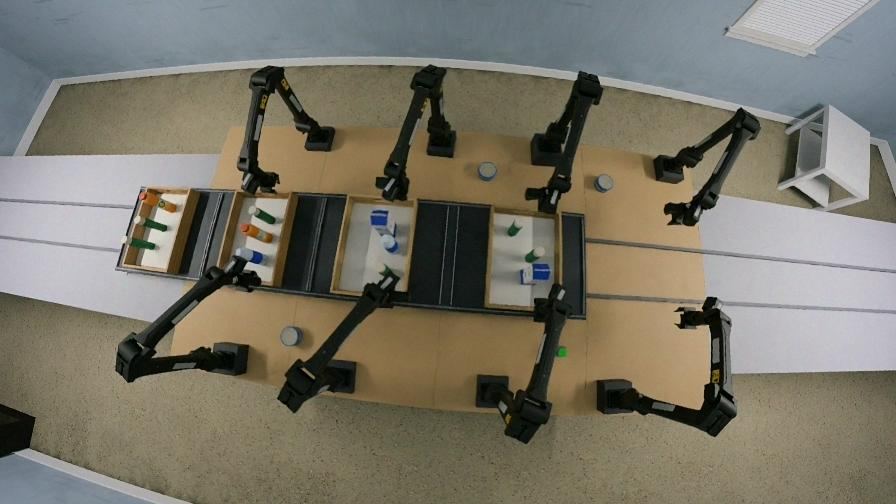

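Request:
{"op": "wait", "data": {"seconds": 8.2, "cameras": []}}

Request:
{"op": "move", "data": {"arm1": {"target": [1.156,0.247,0.823,0.029,1,-0.001,-0.011], "speed": 0.15}, "arm2": {"target": [0.427,0.235,0.832,0.028,1,-0.002,-0.006], "speed": 0.15}, "arm3": {"target": [-0.240,0.243,0.820,0.016,1,-0.006,-0.012], "speed": 0.15}, "arm4": {"target": [-0.922,0.244,0.813,0.013,1,-0.003,-0.006], "speed": 0.15}, "arm5": {"target": [-0.911,-0.248,0.820,0.006,0.007,1,0.016], "speed": 0.15}, "arm6": {"target": [-0.226,-0.247,0.836,0.016,-0.002,1,0.025], "speed": 0.15}, "arm7": {"target": [0.431,-0.241,0.821,0.012,0,1,0.021], "speed": 0.15}, "arm8": {"target": [1.162,-0.244,0.809,0.010,0,1,0.020], "speed": 0.15}, "cameras": []}}

Request:
{"op": "move", "data": {"arm1": {"target": [1.204,0.235,0.930,0.029,1,-0.001,-0.011], "speed": 0.105, "joints": {"gripper_m": 0.0}}, "arm2": {"target": [0.475,0.222,0.933,0.028,1,-0.002,-0.006], "speed": 0.105, "joints": {"gripper_m": 0.0}}, "arm3": {"target": [-0.195,0.226,0.935,0.016,1,-0.006,-0.012], "speed": 0.105, "joints": {"gripper_m": 0.0}}, "arm4": {"target": [-0.874,0.230,0.928,0.013,1,-0.003,-0.006], "speed": 0.105, "joints": {"gripper_m": 0.0}}, "arm5": {"target": [-0.859,-0.229,0.933,0.006,0.007,1,0.016], "speed": 0.105, "joints": {"gripper_m": 0.0}}, "arm6": {"target": [-0.1735,-0.235,0.941,0.016,-0.002,1,0.025], "speed": 0.105, "joints": {"gripper_m": 0.0}}, "arm7": {"target": [0.4805,-0.227,0.940,0.012,0,1,0.021], "speed": 0.105, "joints": {"gripper_m": 0.0}}, "arm8": {"target": [1.2175,-0.238,0.925,0.010,0,1,0.020], "speed": 0.105, "joints": {"gripper_m": 0.0}}, "cameras": []}}

Scene clock: 815.07 s.
Joint torques (N m): arm1=[0.26 -11.58 10.74 -0.13 -0.01 -0.02] | arm2=[-0.26 -10.34 13.24 -0.46 0.04 -0.05] | arm3=[-0.5 -10.58 14.34 -0.09 0 -0.06] | arm4=[0.56 -8.23 12.48 0.12 0.06 0.06] | arm5=[-0.67 -10.87 7.1 0.68 0.11 -0.1] | arm6=[-0.56 -18.37 11.18 0.18 0.13 0.03] | arm7=[0.56 -12.1 10.78 0.81 0.19 0.19] | arm8=[1.03 -15.33 13.53 0.65 0.08 0.03]
Heat: arm1: hottest joint3_rad 53 °C; arm2: hottest joint3_rad 51 °C; arm3: hottest joint3_rad 48 °C; arm4: hottest joint3_rad 42 °C; arm5: hottest joint3_rad 40 °C; arm6: hottest joint3_rad 48 °C; arm7: hottest joint3_rad 47 °C; arm8: hottest joint3_rad 44 °C.
Joint velocities: arm1=[0.005 -0.015 -0.002 0.017 -0.022 -0.022 -0.002] | arm2=[-0.005 -0.005 0.017 -0.002 0.066 -0.051 0] | arm3=[-0.024 -0.015 0.012 -0.022 -0.022 -0.022 0] | arm4=[-0.005 0.005 -0.002 -0.012 0.037 -0.022 0] | arm5=[-0.005 -0.024 -0.007 0.002 -0.022 -0.007 0] | arm6=[0.005 0.005 0.007 -0.017 0.066 0.037 0] | arm7=[0.015 -0.015 -0.002 0.002 0.007 0.051 0] | arm8=[-0.005 -0.015 0.002 0.017 0.007 -0.022 0]
arm1.joint_positions: joint1_rad=-0.415 joint2_rad=+1.567 joint3_rad=+1.107 joint4_rad=-1.098 joint5_rad=+0.008 joint6_rad=+1.161 gripper_m=+0.057
arm1.joint_status: not commanded
arm1.hand: x=+1.1506 y=+0.2586 z=+0.8880 quat_wxyz=(-0.012, -1.000, +0.006, +0.005) (m; scene frame)
arm1.hand_target: x=+1.1472 y=+0.2386 z=+0.9028 quat_wxyz=(-0.029, -1.000, +0.001, +0.011) (m; scene frame)
arm1.hand_status: not commanded
arm2.joint_positions: joint1_rad=-0.241 joint2_rad=+1.545 joint3_rad=+1.032 joint4_rad=-1.051 joint5_rad=+0.006 joint6_rad=+1.375 gripper_m=+0.057
arm2.joint_status: not commanded
arm2.hand: x=+0.4370 y=+0.2459 z=+0.9002 quat_wxyz=(-0.003, -1.000, +0.001, +0.002) (m; scene frame)
arm2.hand_target: x=+0.4299 y=+0.2292 z=+0.9222 quat_wxyz=(-0.028, -1.000, +0.002, +0.006) (m; scene frame)
arm2.hand_status: not commanded
arm3.joint_positions: joint1_rad=-0.306 joint2_rad=+1.529 joint3_rad=+1.126 joint4_rad=-1.136 joint5_rad=+0.032 joint6_rad=+1.225 gripper_m=+0.057
arm3.joint_status: not commanded
arm3.hand: x=-0.2355 y=+0.2474 z=+0.8907 quat_wxyz=(-0.012, -1.000, +0.002, +0.012) (m; scene frame)
arm3.hand_target: x=-0.2440 y=+0.2346 z=+0.8962 quat_wxyz=(-0.016, -1.000, +0.006, +0.012) (m; scene frame)
arm3.hand_status: not commanded
arm4.joint_positions: joint1_rad=-0.209 joint2_rad=+1.496 joint3_rad=+1.100 joint4_rad=-1.167 joint5_rad=+0.014 joint6_rad=+1.358 gripper_m=+0.057
arm4.joint_status: not commanded
arm4.hand: x=-0.9129 y=+0.2473 z=+0.8870 quat_wxyz=(-0.005, -1.000, +0.002, +0.006) (m; scene frame)
arm4.hand_target: x=-0.9130 y=+0.2334 z=+0.8951 quat_wxyz=(-0.013, -1.000, +0.003, +0.006) (m; scene frame)
arm4.hand_status: not commanded
arm5.joint_positions: joint1_rad=-0.450 joint2_rad=+1.587 joint3_rad=+1.120 joint4_rad=-1.061 joint5_rad=-0.003 joint6_rad=+1.177 gripper_m=+0.057
arm5.joint_status: not commanded
arm5.hand: x=-0.9027 y=-0.2413 z=+0.8991 quat_wxyz=(-0.007, -0.007, -1.000, -0.020) (m; scene frame)
arm5.hand_target: x=-0.9020 y=-0.2489 z=+0.8960 quat_wxyz=(-0.006, -0.007, -1.000, -0.016) (m; scene frame)
arm5.hand_status: done (0.008 m and 0.5 deg from the pose sent, 0.022 m and 0.9 deg at the start)
arm6.joint_positions: joint1_rad=-0.550 joint2_rad=+1.608 joint3_rad=+1.262 joint4_rad=-1.197 joint5_rad=+0.015 joint6_rad=+1.048 gripper_m=+0.057
arm6.joint_status: not commanded
arm6.hand: x=-0.2332 y=-0.2452 z=+0.8888 quat_wxyz=(-0.006, +0.003, -1.000, -0.010) (m; scene frame)
arm6.hand_target: x=-0.2312 y=-0.2385 z=+0.9058 quat_wxyz=(-0.016, +0.002, -1.000, -0.025) (m; scene frame)
arm6.hand_status: not commanded
arm7.joint_positions: joint1_rad=-0.377 joint2_rad=+1.529 joint3_rad=+1.175 joint4_rad=-1.230 joint5_rad=+0.003 joint6_rad=+1.208 gripper_m=+0.057
arm7.joint_status: not commanded
arm7.hand: x=+0.4321 y=-0.2510 z=+0.8884 quat_wxyz=(+0.001, +0.001, -1.000, +0.007) (m; scene frame)
arm7.hand_target: x=+0.4377 y=-0.2270 z=+0.9073 quat_wxyz=(-0.011, +0.000, -1.000, -0.022) (m; scene frame)
arm7.hand_status: off_target (0.031 m and 3.6 deg from the pose sent, 0.157 m and 1.4 deg at the start)
arm8.joint_positions: joint1_rad=-0.614 joint2_rad=+1.665 joint3_rad=+1.219 joint4_rad=-1.119 joint5_rad=-0.015 joint6_rad=+1.013 gripper_m=+0.057
arm8.joint_status: not commanded
arm8.hand: x=+1.1485 y=-0.2524 z=+0.8933 quat_wxyz=(-0.003, -0.003, -1.000, -0.004) (m; scene frame)
arm8.hand_target: x=+1.1526 y=-0.2310 z=+0.9016 quat_wxyz=(-0.011, +0.000, -1.000, -0.020) (m; scene frame)
arm8.hand_status: off_target (0.025 m and 2.0 deg from the pose sent, 0.155 m and 3.9 deg at the start)
wait: 8.20 s; at rest from the start
pictures: none
No camera images: "cameras" was empty.

Scene clock: 816.33 s.
Joint torques (N m): arm1=[0.26 -12.86 6.23 0.57 0.02 0.12] | arm2=[0.32 -10.52 8.44 0.9 0.02 -0.06] | arm3=[-0.5 -11.81 8.51 0.72 0 -0.07] | arm4=[-1.26 -5.95 6.46 0.42 0.04 -0.11] | arm5=[0.56 -8.7 6.64 0.9 0.13 0.12] | arm6=[-2.37 -17.03 9.36 0.83 0.1 -0.13] | arm7=[0.67 -12.51 6.01 1.18 0.19 0.19] | arm8=[-1.03 -16.38 7.87 0.9 0.07 -0.15]
Heat: arm1: hottest joint3_rad 53 °C; arm2: hottest joint3_rad 51 °C; arm3: hottest joint3_rad 48 °C; arm4: hottest joint3_rad 42 °C; arm5: hottest joint3_rad 40 °C; arm6: hottest joint3_rad 48 °C; arm7: hottest joint3_rad 46 °C; arm8: hottest joint3_rad 44 °C.
move: arm1 done; arm2 done; arm3 off_target; arm4 off_target; arm5 off_target; arm6 off_target; arm7 done; arm8 done
Joint velocities: arm1=[-0.005 -0.005 0.002 0.007 -0.007 0.037 -0.001] | arm2=[-0.005 -0.015 0.007 -0.007 0.022 -0.022 0] | arm3=[0.015 -0.015 -0.027 -0.012 0.022 -0.081 0] | arm4=[-0.015 0.005 0.007 0.027 -0.037 -0.007 -0.001] | arm5=[0.005 0.015 -0.017 0.017 -0.037 -0.051 0] | arm6=[-0.005 -0.005 0.017 -0.007 0.037 0.007 -0.002] | arm7=[-0.005 0.005 0.002 0.002 -0.007 -0.007 0] | arm8=[0.005 0.015 -0.002 -0.032 -0.051 -0.022 0.001]
arm1.joint_positions: joint1_rad=-0.412 joint2_rad=+1.654 joint3_rad=+1.018 joint4_rad=-0.893 joint5_rad=+0.008 joint6_rad=+1.163 gripper_m=+0.057
arm1.joint_status: not commanded
arm1.hand: x=+1.1499 y=+0.2528 z=+0.8237 quat_wxyz=(-0.025, -1.000, +0.006, +0.010) (m; scene frame)
arm1.hand_target: x=+1.1562 y=+0.2483 z=+0.8231 quat_wxyz=(-0.029, -1.000, +0.001, +0.011) (m; scene frame)
arm1.hand_status: done (0.008 m and 0.7 deg from the pose sent, 0.066 m and 2.2 deg at the start)
arm2.joint_positions: joint1_rad=-0.252 joint2_rad=+1.664 joint3_rad=+0.948 joint4_rad=-0.824 joint5_rad=+0.005 joint6_rad=+1.364 gripper_m=+0.057
arm2.joint_status: not commanded
arm2.hand: x=+0.4315 y=+0.2411 z=+0.8271 quat_wxyz=(-0.015, -1.000, +0.001, +0.004) (m; scene frame)
arm2.hand_target: x=+0.4266 y=+0.2345 z=+0.8316 quat_wxyz=(-0.028, -1.000, +0.002, +0.006) (m; scene frame)
arm2.hand_status: done (0.009 m and 1.5 deg from the pose sent, 0.070 m and 2.9 deg at the start)
arm3.joint_positions: joint1_rad=-0.307 joint2_rad=+1.612 joint3_rad=+1.049 joint4_rad=-0.953 joint5_rad=+0.032 joint6_rad=+1.225 gripper_m=+0.057
arm3.joint_status: not commanded
arm3.hand: x=-0.2379 y=+0.2391 z=+0.8309 quat_wxyz=(-0.022, -1.000, +0.002, +0.016) (m; scene frame)
arm3.hand_target: x=-0.2403 y=+0.2423 z=+0.8202 quat_wxyz=(-0.016, -1.000, +0.006, +0.012) (m; scene frame)
arm3.hand_status: off_target (0.012 m and 1.0 deg from the pose sent, 0.071 m and 0.7 deg at the start)
arm4.joint_positions: joint1_rad=-0.218 joint2_rad=+1.541 joint3_rad=+1.020 joint4_rad=-0.946 joint5_rad=+0.013 joint6_rad=+1.346 gripper_m=+0.057
arm4.joint_status: not commanded
arm4.hand: x=-0.9205 y=+0.2291 z=+0.8431 quat_wxyz=(-0.051, -0.999, +0.001, +0.016) (m; scene frame)
arm4.hand_target: x=-0.9212 y=+0.2455 z=+0.8153 quat_wxyz=(-0.013, -1.000, +0.003, +0.006) (m; scene frame)
arm4.hand_status: off_target (0.034 m and 4.5 deg from the pose sent, 0.075 m and 1.0 deg at the start)
arm5.joint_positions: joint1_rad=-0.446 joint2_rad=+1.674 joint3_rad=+1.016 joint4_rad=-0.861 joint5_rad=-0.003 joint6_rad=+1.178 gripper_m=+0.057
arm5.joint_status: not commanded
arm5.hand: x=-0.9060 y=-0.2441 z=+0.8300 quat_wxyz=(-0.009, -0.005, -1.000, -0.025) (m; scene frame)
arm5.hand_target: x=-0.9109 y=-0.2480 z=+0.8204 quat_wxyz=(-0.006, -0.007, -1.000, -0.016) (m; scene frame)
arm5.hand_status: off_target (0.012 m and 1.1 deg from the pose sent, 0.080 m and 0.5 deg at the start)
arm6.joint_positions: joint1_rad=-0.550 joint2_rad=+1.652 joint3_rad=+1.154 joint4_rad=-1.029 joint5_rad=+0.015 joint6_rad=+1.041 gripper_m=+0.057
arm6.joint_status: not commanded
arm6.hand: x=-0.2358 y=-0.2481 z=+0.8317 quat_wxyz=(-0.009, +0.006, -1.000, -0.017) (m; scene frame)
arm6.hand_target: x=-0.2259 y=-0.2466 z=+0.8363 quat_wxyz=(-0.016, +0.002, -1.000, -0.025) (m; scene frame)
arm6.hand_status: off_target (0.011 m and 1.3 deg from the pose sent, 0.053 m and 2.1 deg at the start)
arm7.joint_positions: joint1_rad=-0.374 joint2_rad=+1.588 joint3_rad=+1.057 joint4_rad=-1.000 joint5_rad=+0.004 joint6_rad=+1.212 gripper_m=+0.057
arm7.joint_status: not commanded
arm7.hand: x=+0.4335 y=-0.2444 z=+0.8242 quat_wxyz=(-0.009, +0.001, -1.000, -0.018) (m; scene frame)
arm7.hand_target: x=+0.4309 y=-0.2410 z=+0.8216 quat_wxyz=(-0.012, +0.000, -1.000, -0.021) (m; scene frame)
arm7.hand_status: done (0.005 m and 0.5 deg from the pose sent, 0.068 m and 3.6 deg at the start)
arm8.joint_positions: joint1_rad=-0.614 joint2_rad=+1.777 joint3_rad=+1.137 joint4_rad=-0.883 joint5_rad=-0.018 joint6_rad=+1.005 gripper_m=+0.057
arm8.joint_status: not commanded
arm8.hand: x=+1.1562 y=-0.2416 z=+0.8164 quat_wxyz=(-0.013, +0.001, -1.000, -0.023) (m; scene frame)
arm8.hand_target: x=+1.1606 y=-0.2457 z=+0.8093 quat_wxyz=(-0.010, +0.000, -1.000, -0.020) (m; scene frame)
arm8.hand_status: done (0.010 m and 0.5 deg from the pose sent, 0.086 m and 2.0 deg at the start)
pictures: none
No camera images: "cameras" was empty.

Scene clock: 818.23 s.
Joint torques (N m): arm1=[-0.44 -15.21 11.7 -1.36 0.11 -0.06] | arm2=[1.61 -12.16 14.41 -1.26 0.13 -0.07] | arm3=[0.32 -15.79 16.55 -2.02 -0.11 0.15] | arm4=[0.38 -13.27 14.27 -2.76 0.14 -0.06] | arm5=[-0.38 -14.68 14.69 -1.48 0.08 -0.26] | arm6=[-2.49 -22.48 16.65 -1.73 0.14 -0.35] | arm7=[-0.85 -16.79 11.74 -1.66 0.12 -0.05] | arm8=[-1.85 -22.48 14.52 -1.16 0.31 -0.39]
Heat: arm1: hottest joint3_rad 53 °C; arm2: hottest joint3_rad 51 °C; arm3: hottest joint3_rad 48 °C; arm4: hottest joint3_rad 42 °C; arm5: hottest joint3_rad 40 °C; arm6: hottest joint3_rad 48 °C; arm7: hottest joint3_rad 47 °C; arm8: hottest joint3_rad 45 °C.
move: arm1 off_target; arm2 off_target; arm3 off_target; arm4 off_target; arm5 off_target; arm6 off_target; arm7 off_target; arm8 off_target
Joint velocities: arm1=[-0.005 -0.015 0.007 -0.002 -0.022 -0.007 0] | arm2=[-0.015 0.005 -0.012 -0.002 -0.022 -0.037 0] | arm3=[0.005 -0.015 0.017 -0.007 -0.037 0.007 0.001] | arm4=[-0.005 -0.005 0.002 0.002 -0.051 -0.051 0.001] | arm5=[-0.005 -0.015 0.002 -0.007 0.007 -0.022 0.001] | arm6=[-0.015 -0.005 -0.002 -0.002 0.022 0.037 0.001] | arm7=[0.005 -0.015 -0.012 -0.017 -0.022 -0.037 -0.002] | arm8=[-0.005 0.005 0.007 0.012 -0.051 -0.007 -0.001]
arm1.joint_positions: joint1_rad=-0.292 joint2_rad=+1.557 joint3_rad=+1.090 joint4_rad=-1.129 joint5_rad=+0.014 joint6_rad=+1.289 gripper_m=+0.012
arm1.joint_status: gripper_m off_target (ended at +0.012, target +0.000)
arm1.hand: x=+1.2035 y=+0.2534 z=+0.8868 quat_wxyz=(+0.006, -1.000, +0.009, +0.002) (m; scene frame)
arm1.hand_target: x=+1.2030 y=+0.2354 z=+0.9286 quat_wxyz=(-0.029, -1.000, +0.001, +0.013) (m; scene frame)
arm1.hand_status: off_target (0.047 m and 4.3 deg from the pose sent, 0.121 m and 0.7 deg at the start)
arm2.joint_positions: joint1_rad=-0.151 joint2_rad=+1.548 joint3_rad=+1.028 joint4_rad=-1.059 joint5_rad=+0.011 joint6_rad=+1.487 gripper_m=+0.009
arm2.joint_status: gripper_m off_target (ended at +0.009, target +0.000)
arm2.hand: x=+0.4733 y=+0.2443 z=+0.8975 quat_wxyz=(+0.004, -1.000, +0.012, +0.003) (m; scene frame)
arm2.hand_target: x=+0.4755 y=+0.2244 z=+0.9333 quat_wxyz=(-0.027, -1.000, +0.002, +0.006) (m; scene frame)
arm2.hand_status: off_target (0.042 m and 3.9 deg from the pose sent, 0.116 m and 1.5 deg at the start)
arm3.joint_positions: joint1_rad=-0.203 joint2_rad=+1.544 joint3_rad=+1.140 joint4_rad=-1.179 joint5_rad=+0.035 joint6_rad=+1.320 gripper_m=+0.010
arm3.joint_status: gripper_m off_target (ended at +0.010, target +0.000)
arm3.hand: x=-0.1923 y=+0.2392 z=+0.8898 quat_wxyz=(+0.008, -1.000, -0.003, +0.007) (m; scene frame)
arm3.hand_target: x=-0.1940 y=+0.2287 z=+0.9338 quat_wxyz=(-0.017, -1.000, +0.006, +0.010) (m; scene frame)
arm3.hand_status: off_target (0.047 m and 3.0 deg from the pose sent, 0.113 m and 1.0 deg at the start)
arm4.joint_positions: joint1_rad=-0.119 joint2_rad=+1.530 joint3_rad=+1.123 joint4_rad=-1.184 joint5_rad=+0.011 joint6_rad=+1.463 gripper_m=+0.012
arm4.joint_status: gripper_m off_target (ended at +0.012, target +0.000)
arm4.hand: x=-0.8764 y=+0.2364 z=+0.8815 quat_wxyz=(+0.008, -1.000, +0.010, +0.002) (m; scene frame)
arm4.hand_target: x=-0.8741 y=+0.2306 z=+0.9254 quat_wxyz=(-0.014, -1.000, +0.003, +0.005) (m; scene frame)
arm4.hand_status: off_target (0.047 m and 2.6 deg from the pose sent, 0.097 m and 4.5 deg at the start)
arm5.joint_positions: joint1_rad=-0.514 joint2_rad=+1.674 joint3_rad=+1.174 joint4_rad=-1.114 joint5_rad=-0.003 joint6_rad=+1.128 gripper_m=+0.011
arm5.joint_status: gripper_m off_target (ended at +0.011, target +0.000)
arm5.hand: x=-0.8740 y=-0.2484 z=+0.8803 quat_wxyz=(+0.011, -0.015, -1.000, +0.018) (m; scene frame)
arm5.hand_target: x=-0.8606 y=-0.2316 z=+0.9319 quat_wxyz=(-0.008, -0.007, -1.000, -0.017) (m; scene frame)
arm5.hand_status: off_target (0.058 m and 4.5 deg from the pose sent, 0.114 m and 1.1 deg at the start)
arm6.joint_positions: joint1_rad=-0.621 joint2_rad=+1.685 joint3_rad=+1.350 joint4_rad=-1.255 joint5_rad=+0.011 joint6_rad=+0.988 gripper_m=+0.011
arm6.joint_status: gripper_m off_target (ended at +0.011, target +0.000)
arm6.hand: x=-0.1951 y=-0.2475 z=+0.8842 quat_wxyz=(+0.009, -0.002, -1.000, +0.010) (m; scene frame)
arm6.hand_target: x=-0.1768 y=-0.2386 z=+0.9402 quat_wxyz=(-0.017, +0.002, -1.000, -0.026) (m; scene frame)
arm6.hand_status: off_target (0.062 m and 4.9 deg from the pose sent, 0.127 m and 1.3 deg at the start)
arm7.joint_positions: joint1_rad=-0.444 joint2_rad=+1.589 joint3_rad=+1.267 joint4_rad=-1.264 joint5_rad=+0.003 joint6_rad=+1.146 gripper_m=+0.009
arm7.joint_status: gripper_m off_target (ended at +0.009, target +0.000)
arm7.hand: x=+0.4696 y=-0.2383 z=+0.8960 quat_wxyz=(+0.002, -0.002, -1.000, +0.009) (m; scene frame)
arm7.hand_target: x=+0.4790 y=-0.2284 z=+0.9390 quat_wxyz=(-0.013, +0.000, -1.000, -0.021) (m; scene frame)
arm7.hand_status: off_target (0.047 m and 3.8 deg from the pose sent, 0.126 m and 0.5 deg at the start)
arm8.joint_positions: joint1_rad=-0.689 joint2_rad=+1.780 joint3_rad=+1.346 joint4_rad=-1.155 joint5_rad=-0.029 joint6_rad=+0.943 gripper_m=+0.010
arm8.joint_status: gripper_m off_target (ended at +0.010, target +0.000)
arm8.hand: x=+1.1987 y=-0.2403 z=+0.8840 quat_wxyz=(+0.010, -0.006, -1.000, +0.001) (m; scene frame)
arm8.hand_target: x=+1.2173 y=-0.2364 z=+0.9233 quat_wxyz=(-0.010, +0.000, -1.000, -0.021) (m; scene frame)
arm8.hand_status: off_target (0.045 m and 3.3 deg from the pose sent, 0.125 m and 0.5 deg at the start)
pictures: none
No camera images: "cameras" was empty.

Request:
{"op": "wait", "data": {"seconds": 0.1, "cameras": ["cam_rail", "cam_side"]}}

Scene clock: 820.00 s.
Joint torques (N m): arm1=[-0.15 -15.33 11.7 -1.54 0.14 -0.07] | arm2=[1.85 -11.63 14.57 -1.33 0.12 -0.11] | arm3=[0.32 -15.74 16.55 -2.02 -0.12 0.15] | arm4=[0.79 -13.39 14.28 -2.7 0.14 -0.06] | arm5=[-1.08 -14.68 14.61 -1.51 0.08 -0.26] | arm6=[-2.43 -22.48 16.65 -1.76 0.13 -0.35] | arm7=[-0.91 -16.73 11.7 -1.66 0.12 -0.04] | arm8=[-1.85 -22.59 14.49 -1.11 0.3 -0.37]
Heat: arm1: hottest joint3_rad 53 °C; arm2: hottest joint3_rad 51 °C; arm3: hottest joint3_rad 48 °C; arm4: hottest joint3_rad 42 °C; arm5: hottest joint3_rad 41 °C; arm6: hottest joint3_rad 48 °C; arm7: hottest joint3_rad 47 °C; arm8: hottest joint3_rad 45 °C.
Joint velocities: arm1=[0.005 0.015 0.002 -0.002 -0.051 0.037 0.001] | arm2=[0.005 0.005 -0.002 -0.012 -0.007 0.007 0] | arm3=[0.005 -0.005 -0.017 0.002 -0.007 -0.007 0] | arm4=[0.005 -0.005 0.002 0.002 0.051 0.051 0.001] | arm5=[0.015 -0.015 0.012 -0.002 0.037 0.022 0.001] | arm6=[-0.024 -0.005 -0.002 -0.002 -0.022 -0.066 0.001] | arm7=[-0.005 -0.005 0.017 0.007 0.066 -0.051 0] | arm8=[-0.015 -0.005 -0.012 -0.002 -0.037 0.022 0]
arm1.joint_positions: joint1_rad=-0.292 joint2_rad=+1.557 joint3_rad=+1.090 joint4_rad=-1.129 joint5_rad=+0.014 joint6_rad=+1.289 gripper_m=+0.012
arm1.joint_status: gripper_m off_target (ended at +0.012, target +0.000)
arm1.hand: x=+1.2035 y=+0.2534 z=+0.8868 quat_wxyz=(+0.006, -1.000, +0.009, +0.002) (m; scene frame)
arm1.hand_target: x=+1.2030 y=+0.2354 z=+0.9286 quat_wxyz=(-0.029, -1.000, +0.001, +0.013) (m; scene frame)
arm1.hand_status: off_target (0.047 m and 4.3 deg from the pose sent, 0.121 m and 0.7 deg at the start)
arm2.joint_positions: joint1_rad=-0.151 joint2_rad=+1.548 joint3_rad=+1.028 joint4_rad=-1.059 joint5_rad=+0.011 joint6_rad=+1.487 gripper_m=+0.009
arm2.joint_status: gripper_m off_target (ended at +0.009, target +0.000)
arm2.hand: x=+0.4733 y=+0.2443 z=+0.8975 quat_wxyz=(+0.004, -1.000, +0.012, +0.003) (m; scene frame)
arm2.hand_target: x=+0.4755 y=+0.2244 z=+0.9333 quat_wxyz=(-0.027, -1.000, +0.002, +0.006) (m; scene frame)
arm2.hand_status: off_target (0.042 m and 3.9 deg from the pose sent, 0.116 m and 1.5 deg at the start)
arm3.joint_positions: joint1_rad=-0.203 joint2_rad=+1.544 joint3_rad=+1.140 joint4_rad=-1.179 joint5_rad=+0.035 joint6_rad=+1.320 gripper_m=+0.010
arm3.joint_status: gripper_m off_target (ended at +0.010, target +0.000)
arm3.hand: x=-0.1923 y=+0.2392 z=+0.8898 quat_wxyz=(+0.008, -1.000, -0.003, +0.007) (m; scene frame)
arm3.hand_target: x=-0.1940 y=+0.2287 z=+0.9338 quat_wxyz=(-0.017, -1.000, +0.006, +0.010) (m; scene frame)
arm3.hand_status: off_target (0.047 m and 3.0 deg from the pose sent, 0.113 m and 1.0 deg at the start)
arm4.joint_positions: joint1_rad=-0.119 joint2_rad=+1.530 joint3_rad=+1.123 joint4_rad=-1.184 joint5_rad=+0.011 joint6_rad=+1.463 gripper_m=+0.012
arm4.joint_status: gripper_m off_target (ended at +0.012, target +0.000)
arm4.hand: x=-0.8764 y=+0.2364 z=+0.8815 quat_wxyz=(+0.008, -1.000, +0.010, +0.002) (m; scene frame)
arm4.hand_target: x=-0.8741 y=+0.2306 z=+0.9254 quat_wxyz=(-0.014, -1.000, +0.003, +0.005) (m; scene frame)
arm4.hand_status: off_target (0.047 m and 2.6 deg from the pose sent, 0.097 m and 4.5 deg at the start)
arm5.joint_positions: joint1_rad=-0.514 joint2_rad=+1.674 joint3_rad=+1.174 joint4_rad=-1.114 joint5_rad=-0.003 joint6_rad=+1.128 gripper_m=+0.011
arm5.joint_status: gripper_m off_target (ended at +0.011, target +0.000)
arm5.hand: x=-0.8740 y=-0.2484 z=+0.8803 quat_wxyz=(+0.011, -0.015, -1.000, +0.018) (m; scene frame)
arm5.hand_target: x=-0.8606 y=-0.2316 z=+0.9319 quat_wxyz=(-0.008, -0.007, -1.000, -0.017) (m; scene frame)
arm5.hand_status: off_target (0.058 m and 4.5 deg from the pose sent, 0.114 m and 1.1 deg at the start)
arm6.joint_positions: joint1_rad=-0.621 joint2_rad=+1.685 joint3_rad=+1.350 joint4_rad=-1.255 joint5_rad=+0.011 joint6_rad=+0.988 gripper_m=+0.011
arm6.joint_status: gripper_m off_target (ended at +0.011, target +0.000)
arm6.hand: x=-0.1951 y=-0.2475 z=+0.8842 quat_wxyz=(+0.009, -0.002, -1.000, +0.010) (m; scene frame)
arm6.hand_target: x=-0.1768 y=-0.2386 z=+0.9402 quat_wxyz=(-0.017, +0.002, -1.000, -0.026) (m; scene frame)
arm6.hand_status: off_target (0.062 m and 4.9 deg from the pose sent, 0.127 m and 1.3 deg at the start)
arm7.joint_positions: joint1_rad=-0.444 joint2_rad=+1.589 joint3_rad=+1.267 joint4_rad=-1.264 joint5_rad=+0.003 joint6_rad=+1.146 gripper_m=+0.009
arm7.joint_status: gripper_m off_target (ended at +0.009, target +0.000)
arm7.hand: x=+0.4696 y=-0.2383 z=+0.8960 quat_wxyz=(+0.002, -0.002, -1.000, +0.009) (m; scene frame)
arm7.hand_target: x=+0.4790 y=-0.2284 z=+0.9390 quat_wxyz=(-0.013, +0.000, -1.000, -0.021) (m; scene frame)
arm7.hand_status: off_target (0.047 m and 3.8 deg from the pose sent, 0.126 m and 0.5 deg at the start)
arm8.joint_positions: joint1_rad=-0.689 joint2_rad=+1.780 joint3_rad=+1.346 joint4_rad=-1.155 joint5_rad=-0.029 joint6_rad=+0.943 gripper_m=+0.010
arm8.joint_status: gripper_m off_target (ended at +0.010, target +0.000)
arm8.hand: x=+1.1987 y=-0.2403 z=+0.8840 quat_wxyz=(+0.010, -0.006, -1.000, +0.001) (m; scene frame)
arm8.hand_target: x=+1.2173 y=-0.2364 z=+0.9233 quat_wxyz=(-0.010, +0.000, -1.000, -0.021) (m; scene frame)
arm8.hand_status: off_target (0.045 m and 3.3 deg from the pose sent, 0.125 m and 0.5 deg at the start)
wait: 0.10 s; at rest from the start
pictures: cam_rail, cam_side

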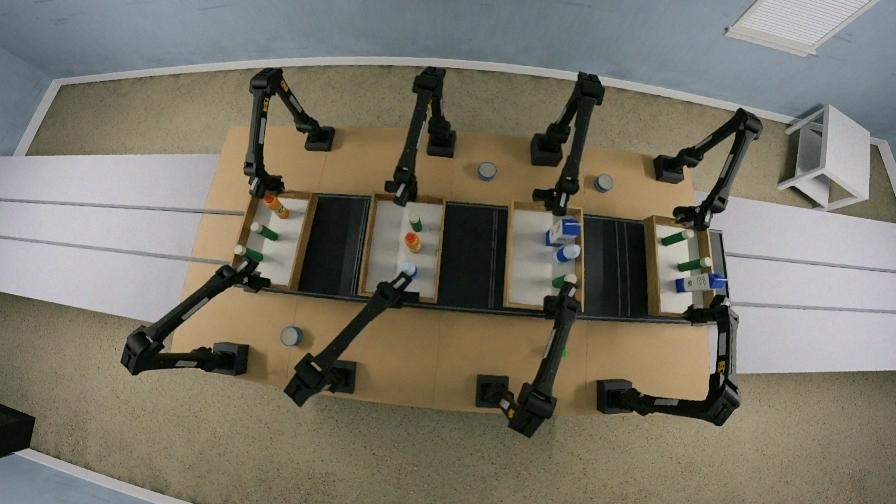

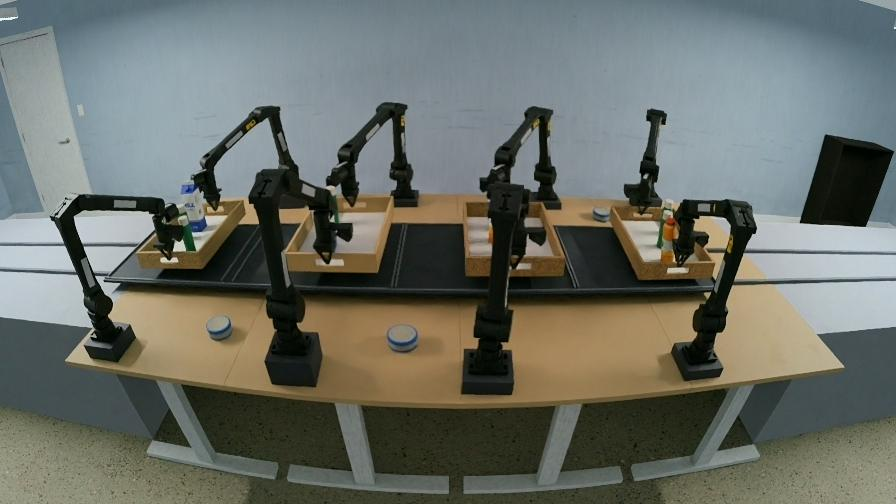

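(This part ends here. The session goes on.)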